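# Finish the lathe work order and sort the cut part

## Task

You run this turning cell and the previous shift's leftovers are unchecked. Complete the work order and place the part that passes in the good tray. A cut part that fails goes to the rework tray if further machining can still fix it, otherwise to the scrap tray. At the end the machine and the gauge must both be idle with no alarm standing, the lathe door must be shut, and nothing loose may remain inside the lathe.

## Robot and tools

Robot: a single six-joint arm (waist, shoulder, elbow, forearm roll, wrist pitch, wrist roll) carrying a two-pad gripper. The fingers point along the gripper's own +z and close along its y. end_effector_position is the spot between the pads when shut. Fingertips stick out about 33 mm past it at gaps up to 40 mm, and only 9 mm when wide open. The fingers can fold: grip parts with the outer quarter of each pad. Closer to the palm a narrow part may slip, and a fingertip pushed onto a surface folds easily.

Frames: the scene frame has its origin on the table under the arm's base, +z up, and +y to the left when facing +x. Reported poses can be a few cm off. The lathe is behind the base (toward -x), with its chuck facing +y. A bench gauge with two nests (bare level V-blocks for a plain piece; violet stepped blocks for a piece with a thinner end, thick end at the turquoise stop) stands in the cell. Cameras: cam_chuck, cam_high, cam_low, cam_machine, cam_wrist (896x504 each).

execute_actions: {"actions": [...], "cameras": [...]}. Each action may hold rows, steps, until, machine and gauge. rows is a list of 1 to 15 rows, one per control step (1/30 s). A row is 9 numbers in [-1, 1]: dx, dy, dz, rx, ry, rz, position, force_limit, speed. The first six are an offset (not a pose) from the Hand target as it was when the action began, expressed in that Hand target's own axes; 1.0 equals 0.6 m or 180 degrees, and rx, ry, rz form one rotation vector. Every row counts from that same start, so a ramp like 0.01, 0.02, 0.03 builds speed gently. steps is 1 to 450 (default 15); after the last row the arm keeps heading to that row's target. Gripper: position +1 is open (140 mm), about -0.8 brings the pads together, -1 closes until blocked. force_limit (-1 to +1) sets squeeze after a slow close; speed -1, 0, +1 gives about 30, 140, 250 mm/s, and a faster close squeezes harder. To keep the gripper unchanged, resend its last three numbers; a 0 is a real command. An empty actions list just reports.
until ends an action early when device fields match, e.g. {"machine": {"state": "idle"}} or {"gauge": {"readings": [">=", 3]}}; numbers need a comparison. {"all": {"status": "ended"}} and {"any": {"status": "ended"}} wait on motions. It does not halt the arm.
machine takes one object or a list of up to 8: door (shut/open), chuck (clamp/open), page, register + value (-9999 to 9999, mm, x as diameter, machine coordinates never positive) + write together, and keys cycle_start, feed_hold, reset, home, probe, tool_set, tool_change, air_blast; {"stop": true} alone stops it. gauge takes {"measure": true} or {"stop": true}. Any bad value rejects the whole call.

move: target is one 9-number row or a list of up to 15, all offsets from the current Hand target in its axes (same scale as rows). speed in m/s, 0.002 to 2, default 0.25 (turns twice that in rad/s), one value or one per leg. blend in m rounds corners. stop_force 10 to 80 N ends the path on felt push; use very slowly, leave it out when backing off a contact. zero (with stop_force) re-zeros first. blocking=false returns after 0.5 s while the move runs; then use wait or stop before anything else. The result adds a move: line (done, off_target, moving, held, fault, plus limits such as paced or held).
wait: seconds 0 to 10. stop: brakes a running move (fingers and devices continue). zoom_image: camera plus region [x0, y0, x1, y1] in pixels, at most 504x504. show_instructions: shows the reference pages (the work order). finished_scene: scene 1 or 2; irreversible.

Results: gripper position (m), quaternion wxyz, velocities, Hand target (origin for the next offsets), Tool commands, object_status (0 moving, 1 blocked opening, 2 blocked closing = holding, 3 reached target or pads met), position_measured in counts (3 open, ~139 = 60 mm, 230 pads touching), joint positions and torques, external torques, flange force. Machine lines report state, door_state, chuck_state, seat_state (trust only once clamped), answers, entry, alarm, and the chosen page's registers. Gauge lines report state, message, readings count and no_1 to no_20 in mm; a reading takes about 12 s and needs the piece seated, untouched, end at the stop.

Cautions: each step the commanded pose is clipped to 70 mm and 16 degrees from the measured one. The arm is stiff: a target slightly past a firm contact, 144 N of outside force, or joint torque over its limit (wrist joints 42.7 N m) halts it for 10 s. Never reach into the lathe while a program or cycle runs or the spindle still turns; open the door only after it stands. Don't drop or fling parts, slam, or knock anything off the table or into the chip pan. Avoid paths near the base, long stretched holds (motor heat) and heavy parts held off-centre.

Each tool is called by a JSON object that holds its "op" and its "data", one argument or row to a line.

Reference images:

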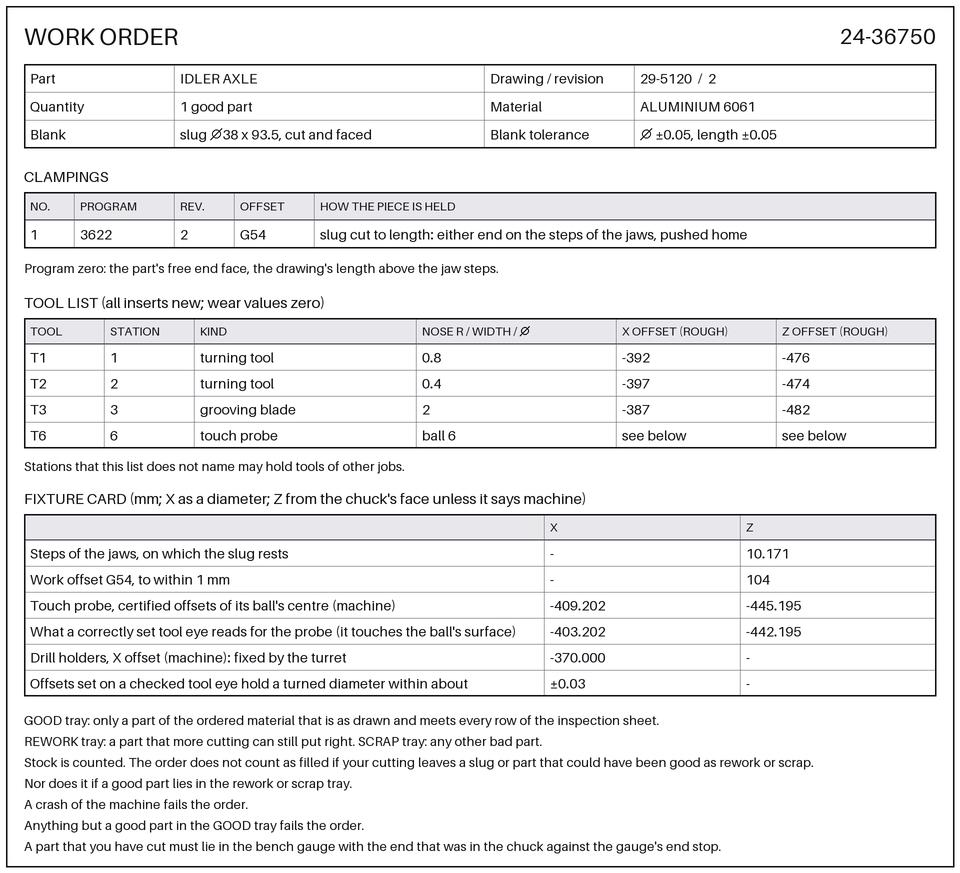

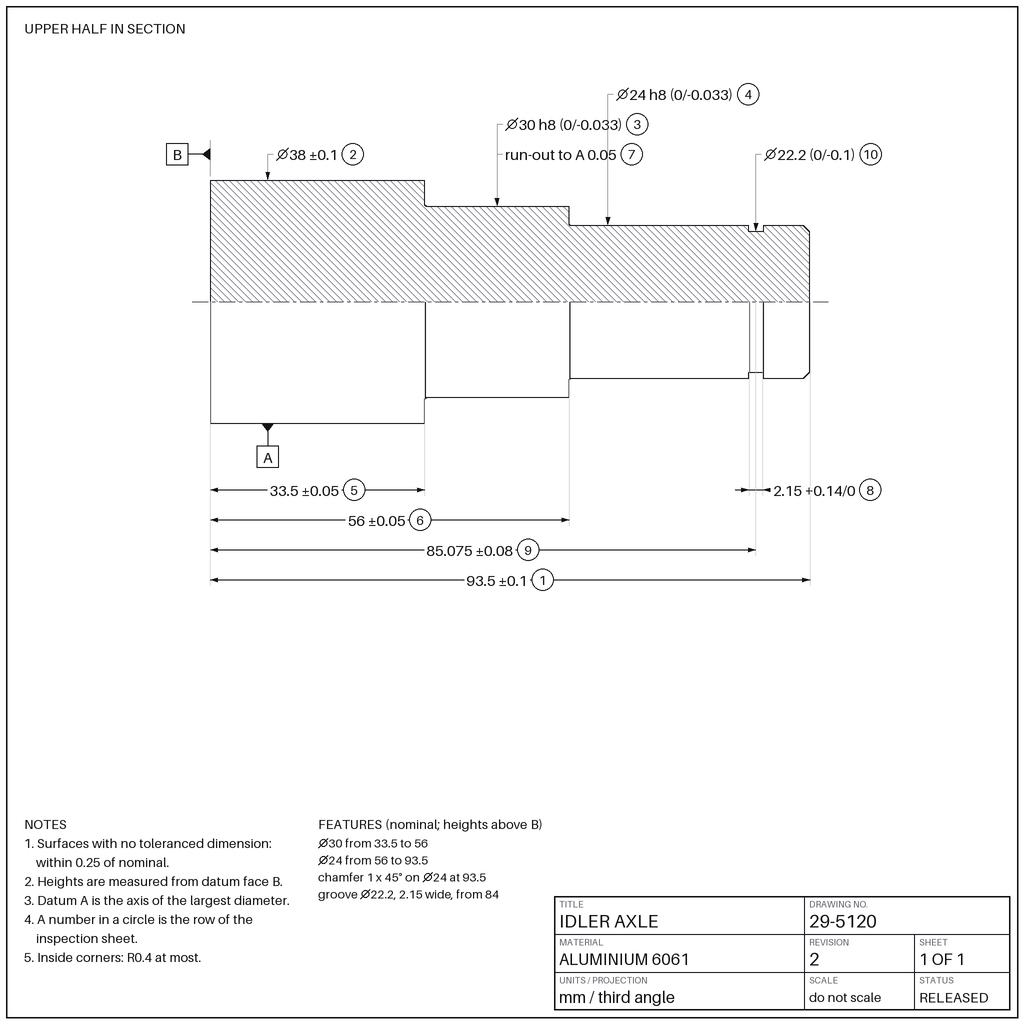

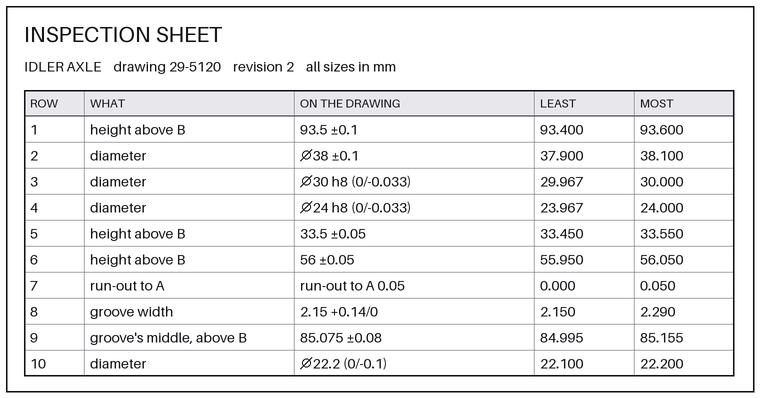

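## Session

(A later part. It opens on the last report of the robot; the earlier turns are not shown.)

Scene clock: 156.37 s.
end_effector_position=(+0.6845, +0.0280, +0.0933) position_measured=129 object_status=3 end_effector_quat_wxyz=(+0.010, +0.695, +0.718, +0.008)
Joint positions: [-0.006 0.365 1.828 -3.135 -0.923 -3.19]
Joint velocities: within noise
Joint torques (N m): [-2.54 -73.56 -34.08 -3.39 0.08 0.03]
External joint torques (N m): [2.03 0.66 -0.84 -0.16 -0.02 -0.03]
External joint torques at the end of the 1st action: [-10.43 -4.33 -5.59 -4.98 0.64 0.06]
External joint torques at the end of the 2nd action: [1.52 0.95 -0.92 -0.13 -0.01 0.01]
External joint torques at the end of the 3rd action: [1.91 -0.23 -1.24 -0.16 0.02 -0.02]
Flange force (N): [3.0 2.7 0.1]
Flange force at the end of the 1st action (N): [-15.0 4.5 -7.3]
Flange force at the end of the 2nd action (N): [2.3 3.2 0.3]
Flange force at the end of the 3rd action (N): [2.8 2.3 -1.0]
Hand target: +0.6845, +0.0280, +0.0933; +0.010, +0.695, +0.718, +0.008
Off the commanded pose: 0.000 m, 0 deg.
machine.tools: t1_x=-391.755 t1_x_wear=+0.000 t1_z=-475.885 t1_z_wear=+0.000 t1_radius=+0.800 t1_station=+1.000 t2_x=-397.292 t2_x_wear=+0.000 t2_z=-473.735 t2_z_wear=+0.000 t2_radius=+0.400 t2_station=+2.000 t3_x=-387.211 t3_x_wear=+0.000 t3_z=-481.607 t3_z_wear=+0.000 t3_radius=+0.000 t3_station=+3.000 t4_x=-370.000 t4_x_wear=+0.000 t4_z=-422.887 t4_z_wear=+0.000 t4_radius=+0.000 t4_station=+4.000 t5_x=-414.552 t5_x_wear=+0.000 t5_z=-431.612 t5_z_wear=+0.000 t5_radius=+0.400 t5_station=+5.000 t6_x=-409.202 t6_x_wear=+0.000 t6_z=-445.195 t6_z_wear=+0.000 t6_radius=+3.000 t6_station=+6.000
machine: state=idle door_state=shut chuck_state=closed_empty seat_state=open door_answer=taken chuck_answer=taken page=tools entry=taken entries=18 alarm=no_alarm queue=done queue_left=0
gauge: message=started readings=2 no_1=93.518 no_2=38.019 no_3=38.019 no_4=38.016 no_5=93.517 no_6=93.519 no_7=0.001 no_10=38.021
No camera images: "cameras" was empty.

{"op": "execute_actions", "data": {
  "actions": [
    {"machine":[{"chuck":"open"},{"air_blast":true},{"door":"open"}],"rows":[[0,0,0,0,0,0,-1,0,-1]],"steps":60}
  ],
  "cameras": []
}}

{"op": "move", "data": {
  "target": [0, 0, -0.3, 0, 0, 0, -1, 0, -1],
  "speed": 0.12,
  "cameras": ["cam_wrist"]
}}

{"op": "wait", "data": {
  "seconds": 4
}}

{"op": "zoom_image", "data": {
  "camera": "cam_chuck",
  "region": [250, 0, 690, 340]
}}

Scene clock: 161.27 s.
end_effector_position=(+0.6845, +0.0280, +0.0933) position_measured=175 object_status=2 end_effector_quat_wxyz=(+0.010, +0.695, +0.718, +0.008)
Joint positions: [-0.006 0.365 1.828 -3.135 -0.923 -3.19]
Joint velocities: within noise
Joint torques (N m): [-1.41 -62.86 -18.63 -4 -5.36 -0.63]
External joint torques (N m): [0.97 -9.63 -16.18 0.46 5.42 0.63]
Flange force (N): [2.5 16.4 -11.8]
Hand target: +0.6845, +0.0280, +0.0933; +0.010, +0.695, +0.718, +0.008
Off the commanded pose: 0.000 m, 0 deg.
machine.tools: t1_x=-391.755 t1_x_wear=+0.000 t1_z=-475.885 t1_z_wear=+0.000 t1_radius=+0.800 t1_station=+1.000 t2_x=-397.292 t2_x_wear=+0.000 t2_z=-473.735 t2_z_wear=+0.000 t2_radius=+0.400 t2_station=+2.000 t3_x=-387.211 t3_x_wear=+0.000 t3_z=-481.607 t3_z_wear=+0.000 t3_radius=+0.000 t3_station=+3.000 t4_x=-370.000 t4_x_wear=+0.000 t4_z=-422.887 t4_z_wear=+0.000 t4_radius=+0.000 t4_station=+4.000 t5_x=-414.552 t5_x_wear=+0.000 t5_z=-431.612 t5_z_wear=+0.000 t5_radius=+0.400 t5_station=+5.000 t6_x=-409.202 t6_x_wear=+0.000 t6_z=-445.195 t6_z_wear=+0.000 t6_radius=+3.000 t6_station=+6.000
machine: state=busy door_state=shut chuck_state=open seat_state=open door_answer=taken chuck_answer=taken page=tools entry=taken entries=19 alarm=no_alarm queue=running queue_left=1
gauge: message=started readings=2 no_1=93.518 no_2=38.019 no_3=38.019 no_4=38.016 no_5=93.517 no_6=93.519 no_7=0.001 no_10=38.021
No camera images: "cameras" was empty.

Scene clock: 163.17 s.
end_effector_position=(+0.6799, +0.0285, +0.2732) position_measured=175 object_status=2 end_effector_quat_wxyz=(+0.010, +0.695, +0.718, +0.008)
Joint positions: [-0.007 0.226 1.656 -3.136 -1.234 -3.19]
Joint velocities: within noise
Joint torques (N m): [-2.47 -67.08 -40.7 -4.02 -0.07 0.11]
External joint torques (N m): [1.97 3 0.02 -0.12 0.13 -0.11]
Flange force (N): [2.8 4.6 1.9]
Hand target: +0.6799, +0.0285, +0.2732; +0.010, +0.695, +0.718, +0.008
Off the commanded pose: 0.000 m, 0 deg.
machine.tools: t1_x=-391.755 t1_x_wear=+0.000 t1_z=-475.885 t1_z_wear=+0.000 t1_radius=+0.800 t1_station=+1.000 t2_x=-397.292 t2_x_wear=+0.000 t2_z=-473.735 t2_z_wear=+0.000 t2_radius=+0.400 t2_station=+2.000 t3_x=-387.211 t3_x_wear=+0.000 t3_z=-481.607 t3_z_wear=+0.000 t3_radius=+0.000 t3_station=+3.000 t4_x=-370.000 t4_x_wear=+0.000 t4_z=-422.887 t4_z_wear=+0.000 t4_radius=+0.000 t4_station=+4.000 t5_x=-414.552 t5_x_wear=+0.000 t5_z=-431.612 t5_z_wear=+0.000 t5_radius=+0.400 t5_station=+5.000 t6_x=-409.202 t6_x_wear=+0.000 t6_z=-445.195 t6_z_wear=+0.000 t6_radius=+3.000 t6_station=+6.000
machine: state=idle door_state=shut chuck_state=open seat_state=open door_answer=refused_cycle_runs chuck_answer=taken page=tools entry=taken entries=19 alarm=no_alarm refusals=1 queue=dropped queue_left=0
gauge: message=started readings=2 no_1=93.518 no_2=38.019 no_3=38.019 no_4=38.016 no_5=93.517 no_6=93.519 no_7=0.001 no_10=38.021
move: done
Images, in order (width x height): cam_wrist 896x504.

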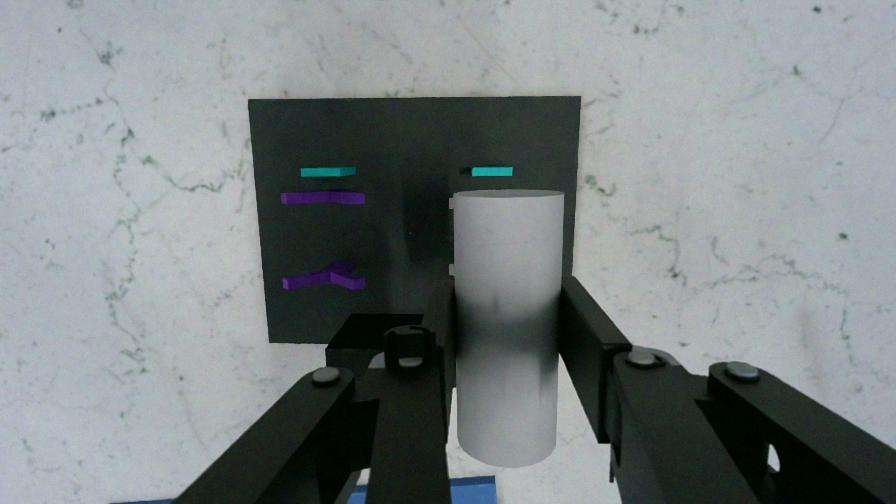

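Scene clock: 167.17 s.
end_effector_position=(+0.6799, +0.0285, +0.2732) position_measured=175 object_status=2 end_effector_quat_wxyz=(+0.010, +0.695, +0.718, +0.008)
Joint positions: [-0.007 0.226 1.656 -3.136 -1.234 -3.19]
Joint velocities: within noise
Joint torques (N m): [-2.21 -67.3 -41.17 -4.03 0.1 0.07]
External joint torques (N m): [1.67 3.07 0.44 -0.11 -0.04 -0.07]
Flange force (N): [2.4 4.0 2.1]
Hand target: +0.6799, +0.0285, +0.2732; +0.010, +0.695, +0.718, +0.008
Tool commands: gripper/position=-1.0 gripper/force_limit=+0.0 gripper/speed=-1.0
Off the commanded pose: 0.000 m, 0 deg.
machine.tools: t1_x=-391.755 t1_x_wear=+0.000 t1_z=-475.885 t1_z_wear=+0.000 t1_radius=+0.800 t1_station=+1.000 t2_x=-397.292 t2_x_wear=+0.000 t2_z=-473.735 t2_z_wear=+0.000 t2_radius=+0.400 t2_station=+2.000 t3_x=-387.211 t3_x_wear=+0.000 t3_z=-481.607 t3_z_wear=+0.000 t3_radius=+0.000 t3_station=+3.000 t4_x=-370.000 t4_x_wear=+0.000 t4_z=-422.887 t4_z_wear=+0.000 t4_radius=+0.000 t4_station=+4.000 t5_x=-414.552 t5_x_wear=+0.000 t5_z=-431.612 t5_z_wear=+0.000 t5_radius=+0.400 t5_station=+5.000 t6_x=-409.202 t6_x_wear=+0.000 t6_z=-445.195 t6_z_wear=+0.000 t6_radius=+3.000 t6_station=+6.000
machine: state=idle door_state=shut chuck_state=open seat_state=open door_answer=refused_cycle_runs chuck_answer=taken page=tools entry=taken entries=19 alarm=no_alarm refusals=1 queue=dropped queue_left=0
gauge: message=started readings=2 no_1=93.518 no_2=38.019 no_3=38.019 no_4=38.016 no_5=93.517 no_6=93.519 no_7=0.001 no_10=38.021
wait: 4.00 s

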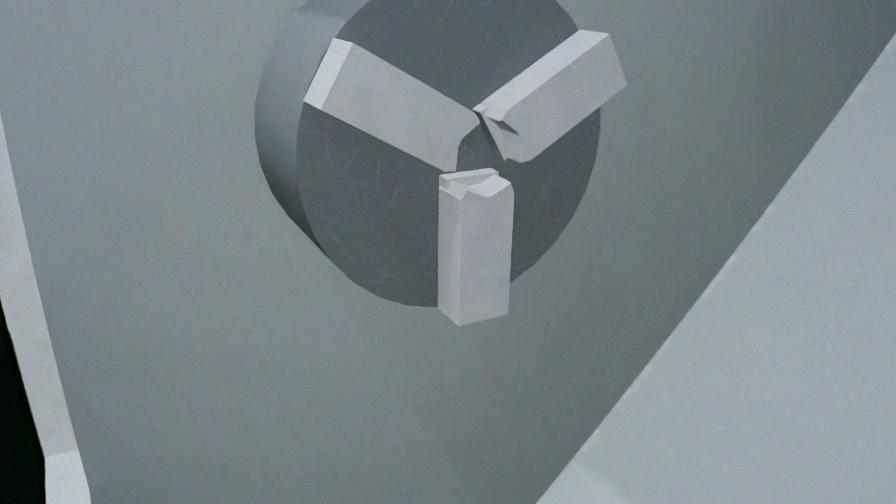

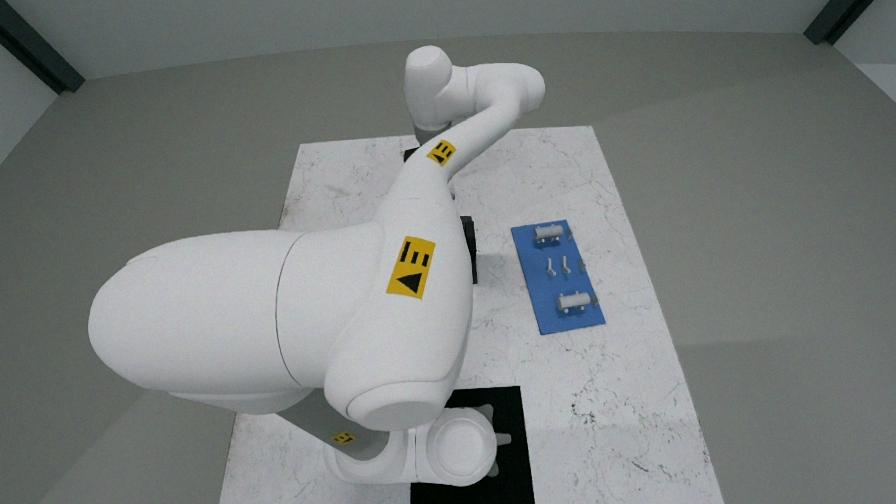

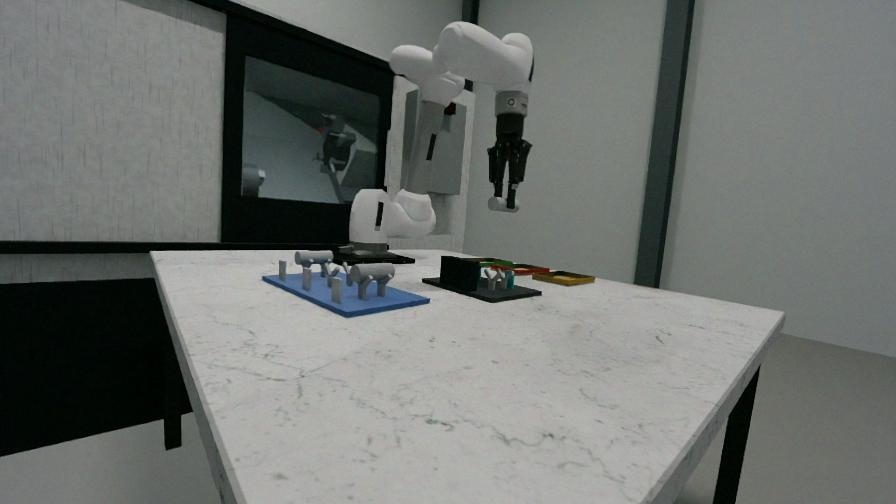

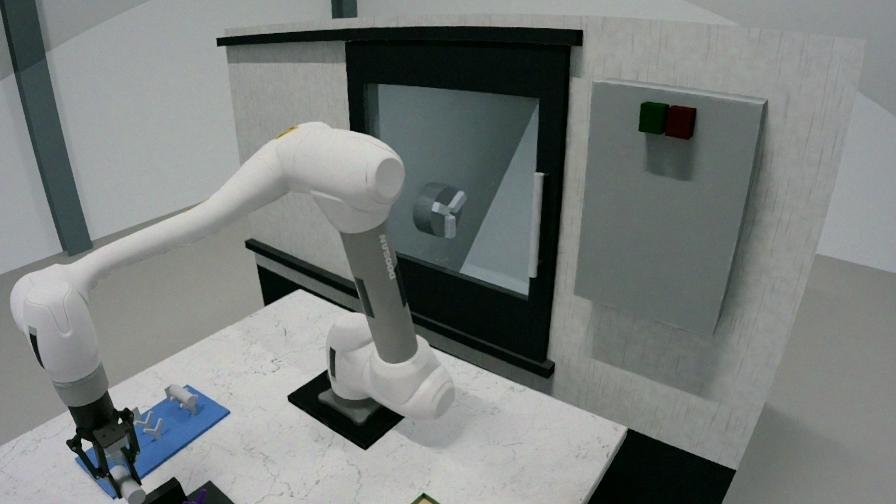

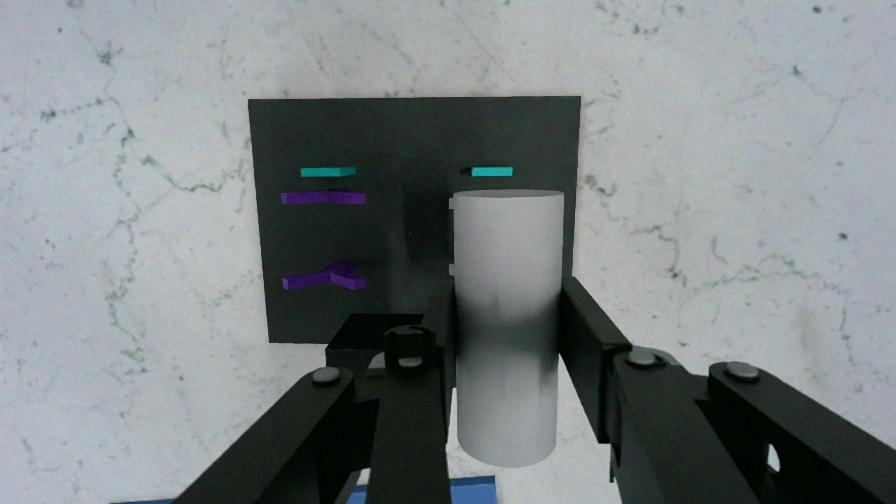

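Scaled by 1.145 from the camera's 896x504 image, which has a finer 1280x720 frame.

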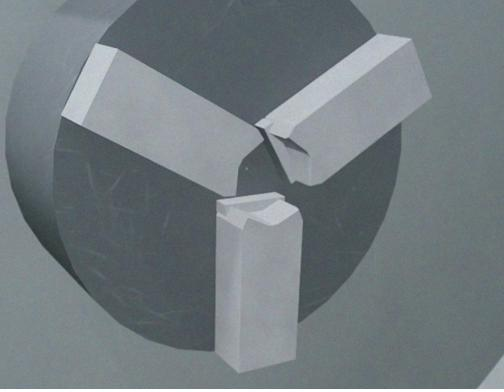

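{"op": "execute_actions", "data": {
  "actions": [
    {"machine":{"door":"open","page":"measuring"},"steps":2}
  ],
  "cameras": []
}}

{"op": "move", "data": {
  "target": [0.718, -0.53, -0.295, 0, 0, 0, -1, 0, -1],
  "speed": 0.35,
  "cameras": ["cam_machine", "cam_high"]
}}

Scene clock: 171.53 s.
end_effector_position=(+0.6799, +0.0285, +0.2732) position_measured=175 object_status=2 end_effector_quat_wxyz=(+0.010, +0.695, +0.718, +0.008)
Joint positions: [-0.007 0.226 1.656 -3.136 -1.234 -3.19]
Joint velocities: within noise
Joint torques (N m): [-2.22 -67.14 -41.06 -4.02 0.03 -0.01]
External joint torques (N m): [1.72 2.76 0.28 -0.12 0.03 0.01]
Flange force (N): [2.6 3.8 1.9]
Hand target: +0.6799, +0.0285, +0.2732; +0.010, +0.695, +0.718, +0.008
Tool commands: gripper/position=-1.0 gripper/force_limit=+0.0 gripper/speed=-1.0
Off the commanded pose: 0.000 m, 0 deg.
machine.measuring: probe_x=+0.000 probe_z=+0.000 probe_move_x=+0.000 probe_move_z=+0.000 probe_radius=+2.992 eye_x=+62.216 eye_z=+151.570 probe_touched=+0 probe_found_x=+0.000 probe_found_z=+0.000 set_x=-387.211 set_z=-481.607
machine: state=idle door_state=between chuck_state=open seat_state=open door_answer=taken chuck_answer=taken page=measuring entry=taken entries=19 alarm=no_alarm refusals=1 queue=running queue_left=0
gauge: message=started readings=2 no_1=93.518 no_2=38.019 no_3=38.019 no_4=38.016 no_5=93.517 no_6=93.519 no_7=0.001 no_10=38.021
No camera images: "cameras" was empty.

Scene clock: 173.67 s.
end_effector_position=(+0.3437, +0.4491, +0.4406) position_measured=175 object_status=2 end_effector_quat_wxyz=(+0.010, +0.695, +0.718, +0.008)
Joint positions: [0.87 -0.005 1.606 -3.158 -1.521 -2.311]
Joint velocities: within noise
Joint torques (N m): [-1.83 -45.46 -43.39 -4.22 0.04 -0.06]
External joint torques (N m): [1.81 2.97 0.61 -0.19 0.03 0.06]
Flange force (N): [5.3 -0.1 1.3]
Hand target: +0.3437, +0.4491, +0.4406; +0.010, +0.695, +0.718, +0.008
Off the commanded pose: 0.000 m, 0 deg.
machine.measuring: probe_x=+0.000 probe_z=+0.000 probe_move_x=+0.000 probe_move_z=+0.000 probe_radius=+2.992 eye_x=+62.216 eye_z=+151.570 probe_touched=+0 probe_found_x=+0.000 probe_found_z=+0.000 set_x=-387.211 set_z=-481.607
machine: state=idle door_state=open chuck_state=open seat_state=open door_answer=taken chuck_answer=taken page=measuring entry=taken entries=19 alarm=no_alarm refusals=1 queue=running queue_left=0
gauge: message=started readings=2 no_1=93.518 no_2=38.019 no_3=38.019 no_4=38.016 no_5=93.517 no_6=93.519 no_7=0.001 no_10=38.021
move: done
Images, in order (width x height): cam_high 896x504, cam_machine 896x504.

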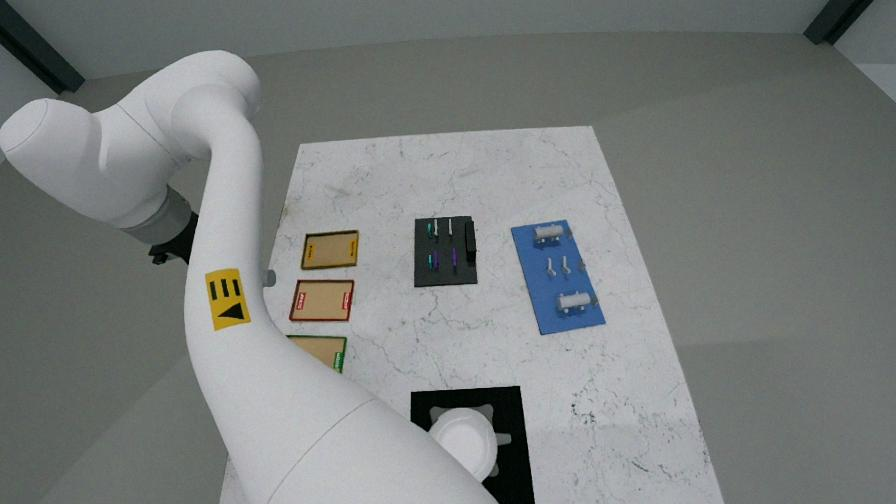

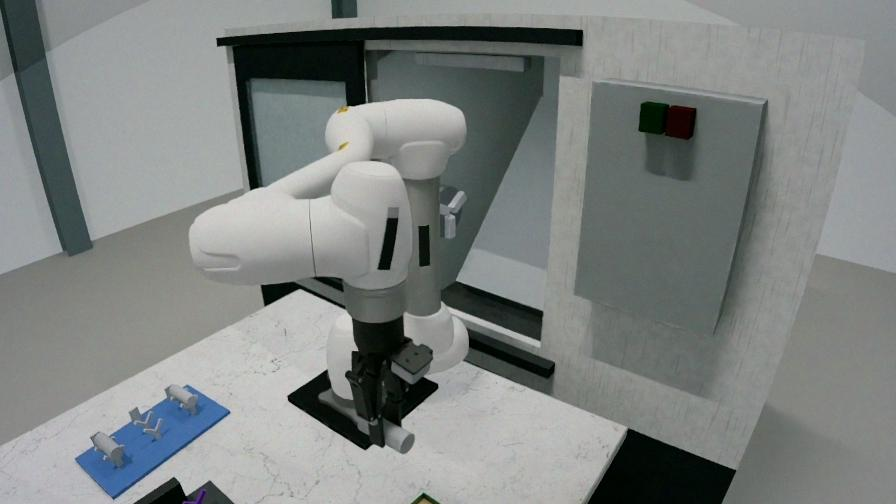

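{"op": "move", "data": {
  "target": [
    [0, 0, 0, 0, 0, -0.278, -1, 0, -1],
    [-0.088, -0.87, -0.1, 0, 0, -0.625, -1, 0, -1]
  ],
  "speed": [0.5, 0.35]
}}

Scene clock: 181.37 s.
end_effector_position=(-0.1777, +0.3795, +0.4875) position_measured=175 object_status=2 end_effector_quat_wxyz=(+0.012, -0.211, +0.977, -0.004)
Joint positions: [1.957 -0.228 1.717 -3.167 -1.658 -3.19]
Joint velocities: within noise
Joint torques (N m): [-0.61 -21.95 -42.49 -4.31 -0.03 0.07]
External joint torques (N m): [0.77 2.32 -0.23 -0.09 -0.02 -0.07]
Flange force (N): [1.8 4.1 -0.9]
Hand target: -0.1777, +0.3795, +0.4875; +0.012, -0.211, +0.977, -0.004
Off the commanded pose: 0.000 m, 0 deg.
machine.measuring: probe_x=+0.000 probe_z=+0.000 probe_move_x=+0.000 probe_move_z=+0.000 probe_radius=+2.992 eye_x=+62.216 eye_z=+151.570 probe_touched=+0 probe_found_x=+0.000 probe_found_z=+0.000 set_x=-387.211 set_z=-481.607
machine: state=idle door_state=open chuck_state=open seat_state=open door_answer=taken chuck_answer=taken page=measuring entry=taken entries=19 alarm=no_alarm refusals=1 queue=done queue_left=0
gauge: message=started readings=2 no_1=93.518 no_2=38.019 no_3=38.019 no_4=38.016 no_5=93.517 no_6=93.519 no_7=0.001 no_10=38.021
move: done

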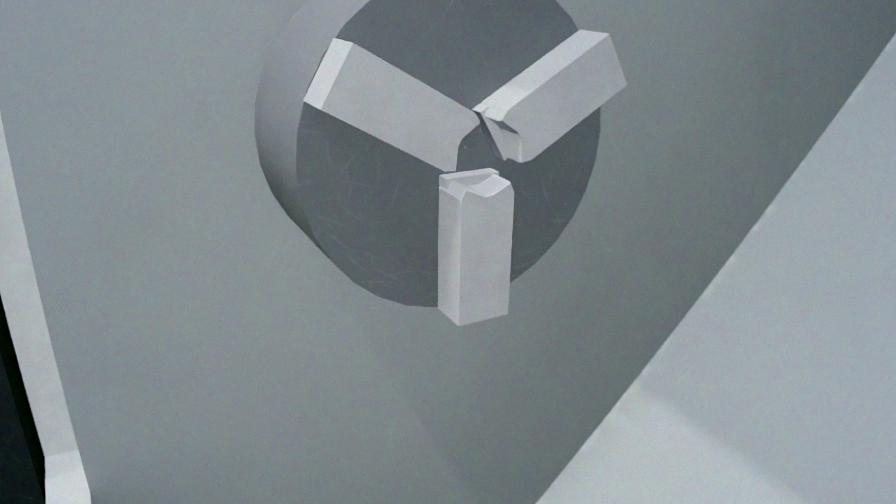

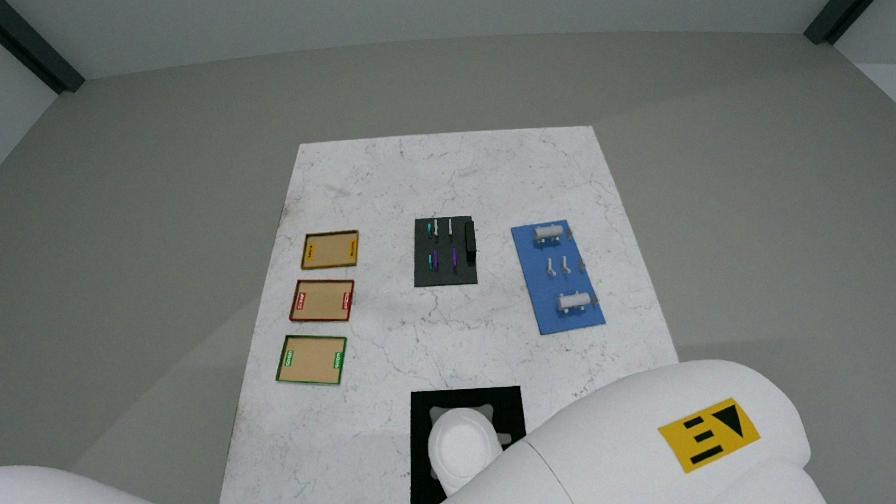

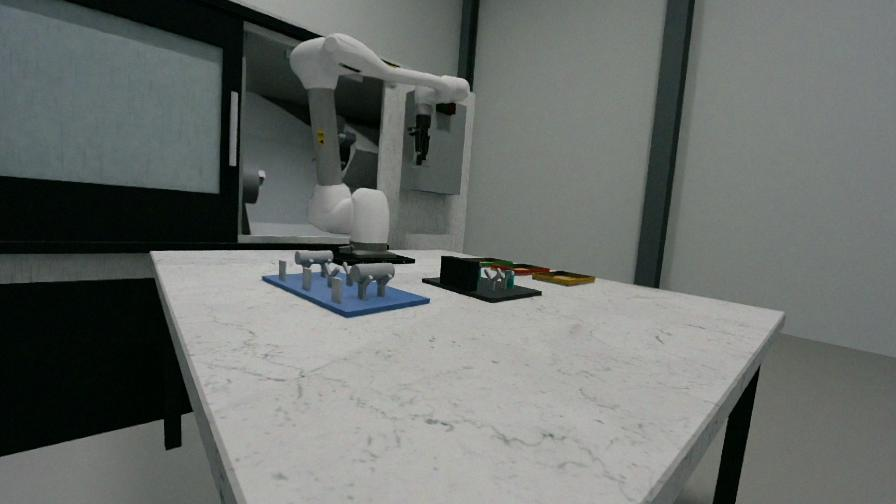

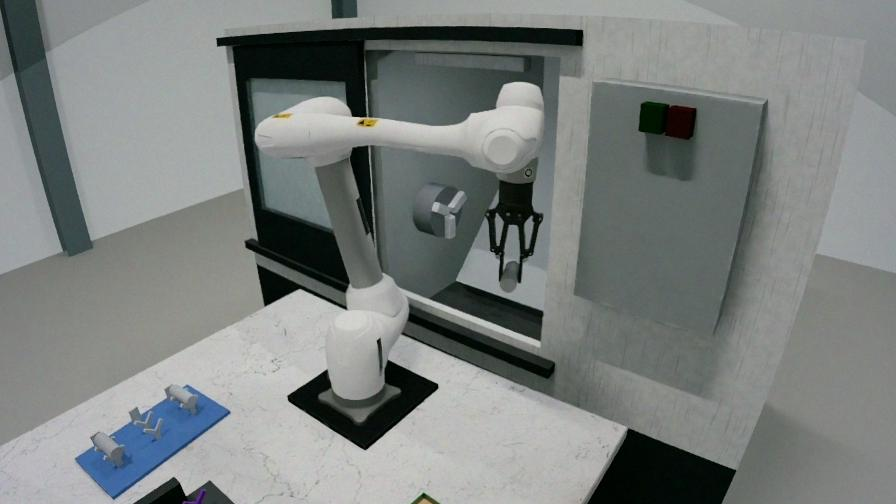

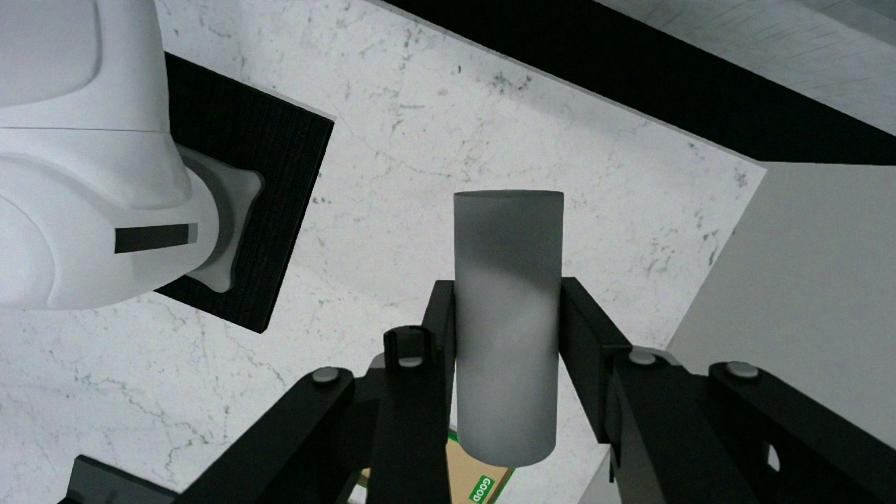

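{"op": "move", "data": {
  "target": [0.295, -0.158, -0.05, 0, 0, -0.142, -1, 0, -1],
  "speed": 0.3,
  "cameras": []
}}

{"op": "move", "data": {
  "target": [0, 0.12, 0, -0.3, 0, 0, -1, 0, -1],
  "speed": 0.25,
  "cameras": ["cam_wrist","cam_machine"]
}}

Scene clock: 186.40 s.
end_effector_position=(-0.3005, +0.2202, +0.5149) position_measured=175 object_status=2 end_effector_quat_wxyz=(+0.011, -0.422, +0.907, -0.007)
Joint positions: [2.449 -0.291 1.715 -3.162 -1.734 -3.145]
Joint velocities: within noise
Joint torques (N m): [-3.02 -15.49 -42.35 -4.23 -0.06 0.16]
External joint torques (N m): [3.17 2.59 -0.08 -0.13 -0.01 -0.16]
Flange force (N): [8.4 4.2 -1.0]
Hand target: -0.3005, +0.2202, +0.5148; +0.011, -0.422, +0.906, -0.007
Off the commanded pose: 0.000 m, 0 deg.
machine.measuring: probe_x=+0.000 probe_z=+0.000 probe_move_x=+0.000 probe_move_z=+0.000 probe_radius=+2.992 eye_x=+62.216 eye_z=+151.570 probe_touched=+0 probe_found_x=+0.000 probe_found_z=+0.000 set_x=-387.211 set_z=-481.607
machine: state=idle door_state=open chuck_state=open seat_state=open door_answer=taken chuck_answer=taken page=measuring entry=taken entries=19 alarm=no_alarm refusals=1 queue=done queue_left=0
gauge: message=started readings=2 no_1=93.518 no_2=38.019 no_3=38.019 no_4=38.016 no_5=93.517 no_6=93.519 no_7=0.001 no_10=38.021
move: done
No camera images: "cameras" was empty.

Scene clock: 188.77 s.
end_effector_position=(-0.3556, +0.2665, +0.5133) position_measured=175 object_status=2 end_effector_quat_wxyz=(-0.182, -0.381, +0.811, +0.406)
Joint positions: [2.434 -0.662 2.138 -3.141 -0.74 -3.168]
Joint velocities: within noise
Joint torques (N m): [-2.01 16.56 -46.37 -4.12 3.05 0.08]
External joint torques (N m): [1.95 3.5 1.46 -0.2 -0.8 -0.04]
Flange force (N): [0.0 0.0 0.0]
Hand target: -0.3556, +0.2665, +0.5133; -0.182, -0.381, +0.811, +0.406
Off the commanded pose: 0.000 m, 0 deg.
machine.measuring: probe_x=+0.000 probe_z=+0.000 probe_move_x=+0.000 probe_move_z=+0.000 probe_radius=+2.992 eye_x=+62.216 eye_z=+151.570 probe_touched=+0 probe_found_x=+0.000 probe_found_z=+0.000 set_x=-387.211 set_z=-481.607
machine: state=idle door_state=open chuck_state=open seat_state=open door_answer=taken chuck_answer=taken page=measuring entry=taken entries=19 alarm=no_alarm refusals=1 queue=done queue_left=0
gauge: message=started readings=2 no_1=93.518 no_2=38.019 no_3=38.019 no_4=38.016 no_5=93.517 no_6=93.519 no_7=0.001 no_10=38.021
move: done
Images, in order (width x height): cam_machine 896x504, cam_wrist 896x504.

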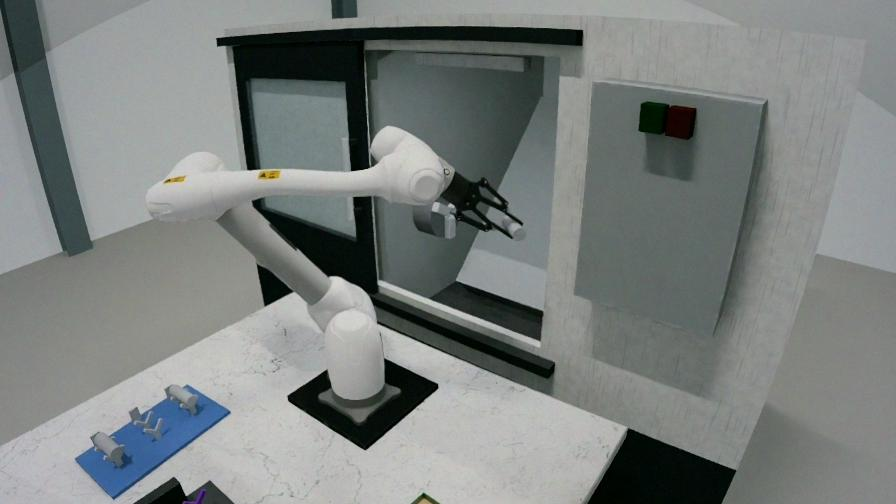

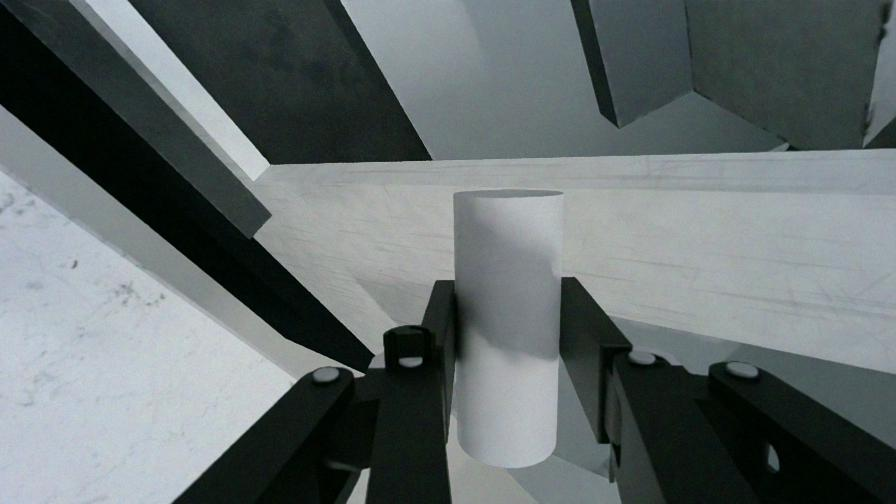

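{"op": "move", "data": {
  "target": [0, 0, 0, -0.1997, 0.2163, -0.0681, -1, 0, -1],
  "speed": 0.25,
  "cameras": ["cam_wrist","cam_machine"]
}}

Scene clock: 194.23 s.
end_effector_position=(-0.3556, +0.2665, +0.5133) position_measured=175 object_status=2 end_effector_quat_wxyz=(+0.500, +0.500, -0.500, -0.500)
Joint positions: [1.535 -0.415 2.4 -1.589 -1.611 -5.135]
Joint velocities: within noise
Joint torques (N m): [-2.36 1.85 -37.39 3.47 -1.57 0.1]
External joint torques (N m): [2.56 2.88 0.31 -0.98 0.41 -0.05]
Flange force (N): [-6.5 -3.5 10.2]
Hand target: -0.3556, +0.2665, +0.5133; +0.500, +0.500, -0.500, -0.500
Off the commanded pose: 0.000 m, 0 deg.
machine.measuring: probe_x=+0.000 probe_z=+0.000 probe_move_x=+0.000 probe_move_z=+0.000 probe_radius=+2.992 eye_x=+62.216 eye_z=+151.570 probe_touched=+0 probe_found_x=+0.000 probe_found_z=+0.000 set_x=-387.211 set_z=-481.607
machine: state=idle door_state=open chuck_state=open seat_state=open door_answer=taken chuck_answer=taken page=measuring entry=taken entries=19 alarm=no_alarm refusals=1 queue=done queue_left=0
gauge: message=started readings=2 no_1=93.518 no_2=38.019 no_3=38.019 no_4=38.016 no_5=93.517 no_6=93.519 no_7=0.001 no_10=38.021
move: done
Images, in order (width x height): cam_machine 896x504, cam_wrist 896x504.

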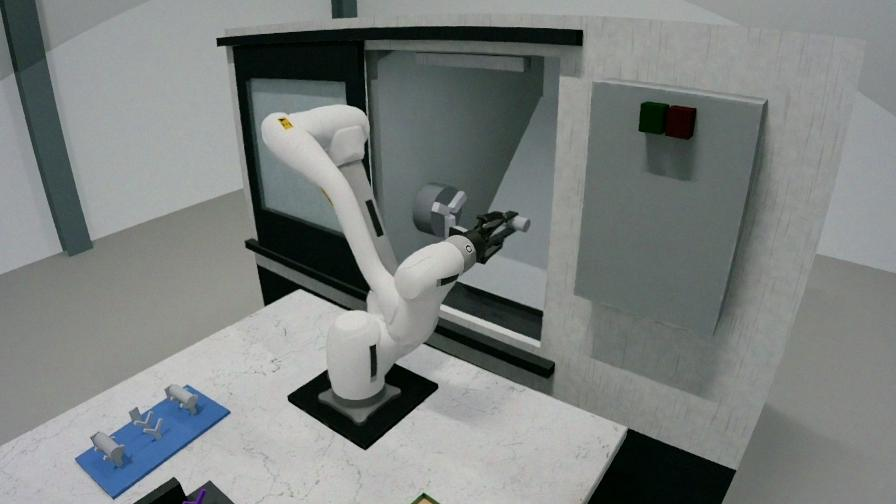

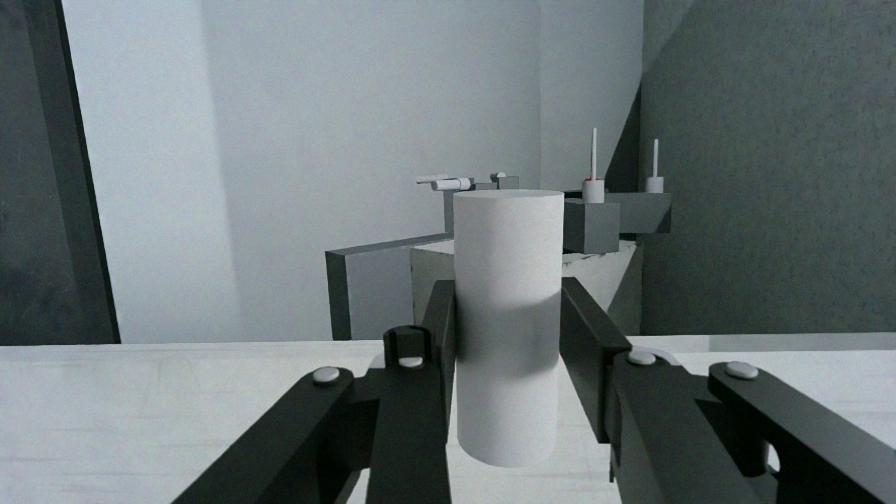

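{"op": "move", "data": {
  "target": [0.2, -0.138, 0.24, 0, 0, 0, -1, 0, -1],
  "speed": 0.15,
  "cameras": ["cam_wrist","cam_machine","cam_chuck"]
}}

Scene clock: 197.37 s.
end_effector_position=(-0.4995, +0.1464, +0.4305) position_measured=175 object_status=2 end_effector_quat_wxyz=(+0.500, +0.500, -0.500, -0.500)
Joint positions: [2.281 -0.411 2.569 -1.132 -1.003 -5.437]
Joint velocities: within noise
Joint torques (N m): [-1.11 2.98 -35.92 4.02 -2.52 0.18]
External joint torques (N m): [1.28 3.34 0.84 -0.65 0.64 -0.13]
Flange force (N): [0.0 0.0 0.0]
Hand target: -0.4995, +0.1464, +0.4305; +0.500, +0.500, -0.500, -0.500
Off the commanded pose: 0.000 m, 0 deg.
machine.measuring: probe_x=+0.000 probe_z=+0.000 probe_move_x=+0.000 probe_move_z=+0.000 probe_radius=+2.992 eye_x=+62.216 eye_z=+151.570 probe_touched=+0 probe_found_x=+0.000 probe_found_z=+0.000 set_x=-387.211 set_z=-481.607
machine: state=idle door_state=open chuck_state=open seat_state=open door_answer=taken chuck_answer=taken page=measuring entry=taken entries=19 alarm=no_alarm refusals=1 queue=done queue_left=0
gauge: message=started readings=2 no_1=93.518 no_2=38.019 no_3=38.019 no_4=38.016 no_5=93.517 no_6=93.519 no_7=0.001 no_10=38.021
move: done
Images, in order (width x height): cam_chuck 896x504, cam_machine 896x504, cam_wrist 896x504.

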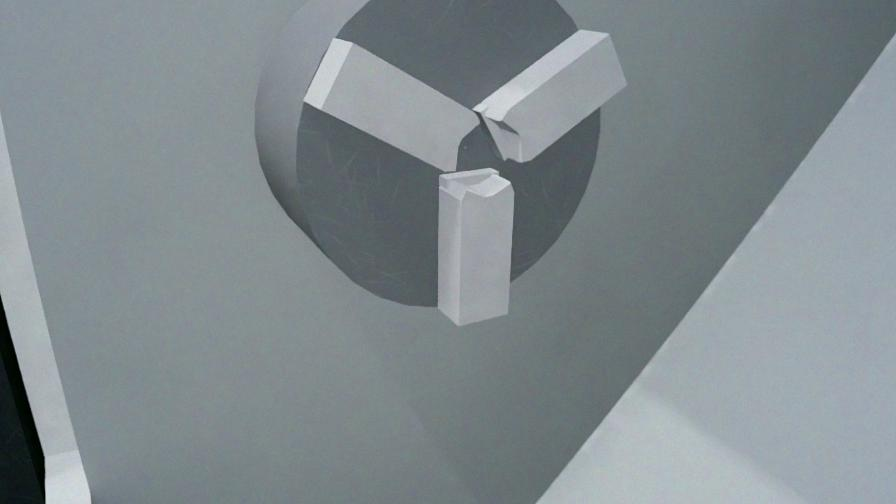

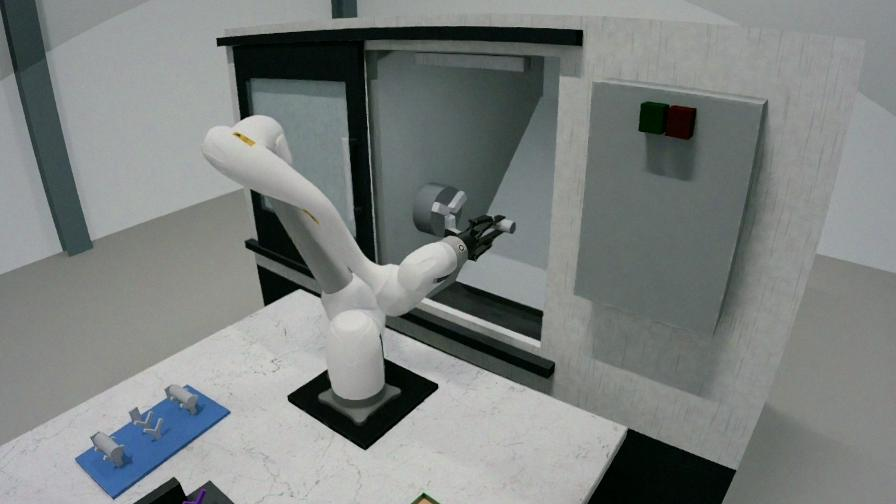

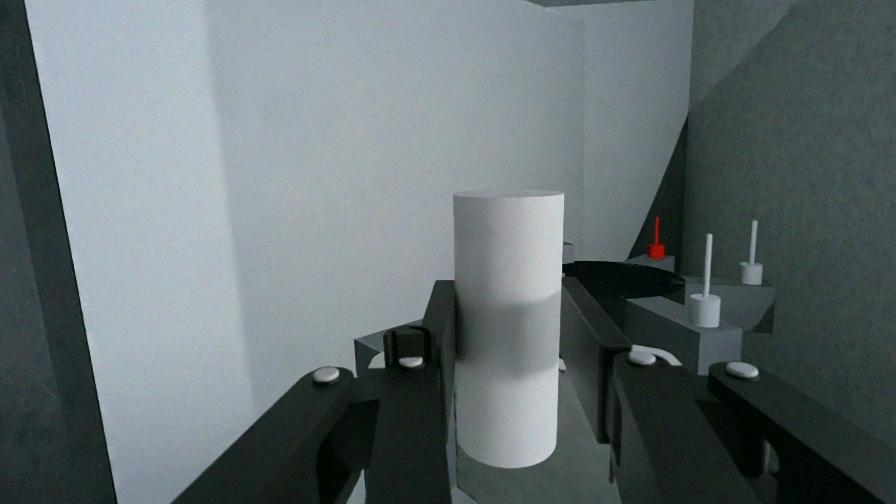

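{"op": "move", "data": {
  "target": [0.25, 0, 0, 0, 0, 0, -1, 0, -1],
  "speed": 0.15,
  "cameras": ["cam_wrist","cam_machine","cam_chuck"]
}}

Scene clock: 199.63 s.
end_effector_position=(-0.4994, -0.0035, +0.4305) position_measured=175 object_status=2 end_effector_quat_wxyz=(+0.500, +0.500, -0.500, -0.500)
Joint positions: [2.978 -0.554 2.628 -0.346 -0.53 -5.989]
Joint velocities: within noise
Joint torques (N m): [-2.12 12.03 -40.74 4.34 -3.64 0]
External joint torques (N m): [2.06 3.62 1.19 -0.25 0.93 0.05]
Flange force (N): [0.0 0.0 0.0]
Hand target: -0.4994, -0.0036, +0.4305; +0.500, +0.500, -0.500, -0.500
Off the commanded pose: 0.000 m, 0 deg.
machine.measuring: probe_x=+0.000 probe_z=+0.000 probe_move_x=+0.000 probe_move_z=+0.000 probe_radius=+2.992 eye_x=+62.216 eye_z=+151.570 probe_touched=+0 probe_found_x=+0.000 probe_found_z=+0.000 set_x=-387.211 set_z=-481.607
machine: state=idle door_state=open chuck_state=open seat_state=open door_answer=taken chuck_answer=taken page=measuring entry=taken entries=19 alarm=no_alarm refusals=1 queue=done queue_left=0
gauge: message=started readings=2 no_1=93.518 no_2=38.019 no_3=38.019 no_4=38.016 no_5=93.517 no_6=93.519 no_7=0.001 no_10=38.021
move: done
Images, in order (width x height): cam_chuck 896x504, cam_machine 896x504, cam_wrist 896x504.

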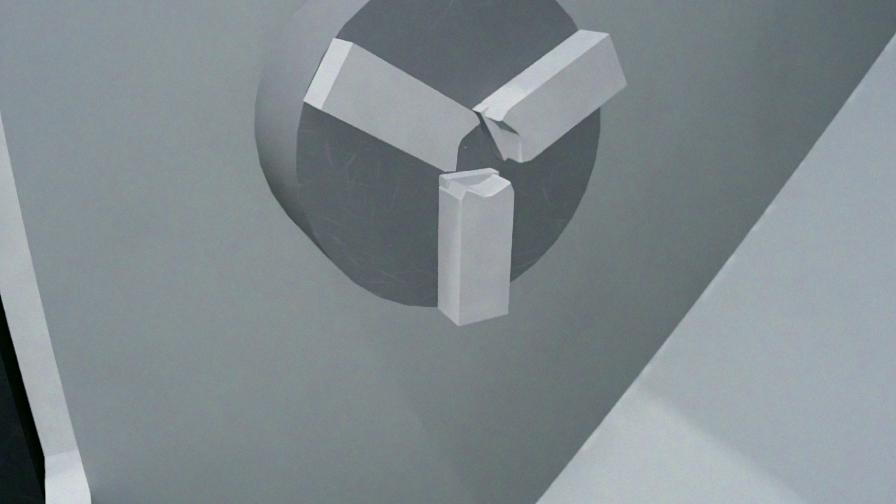

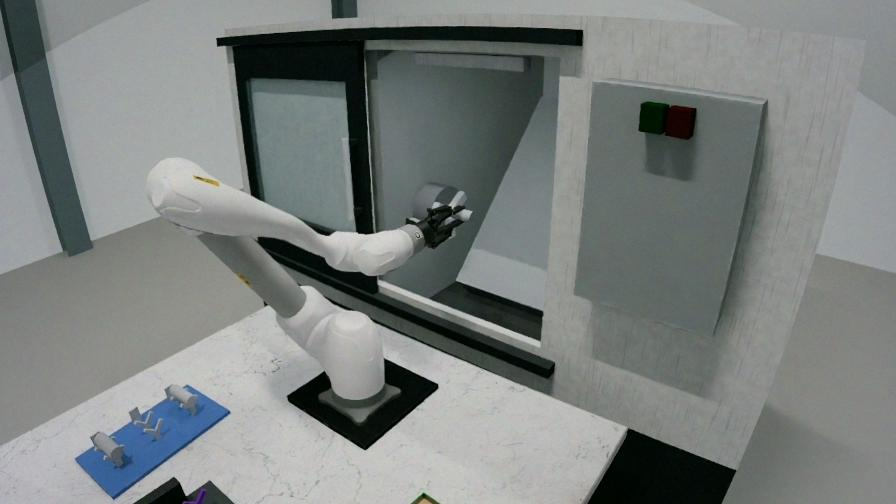

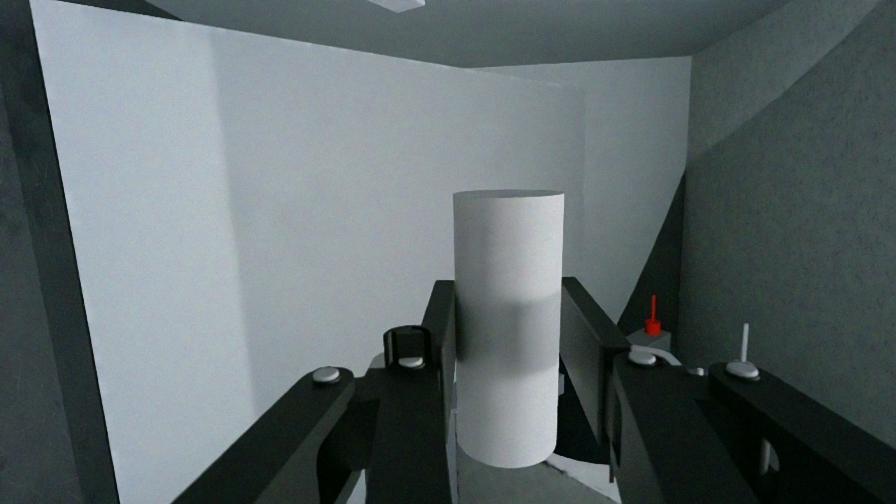

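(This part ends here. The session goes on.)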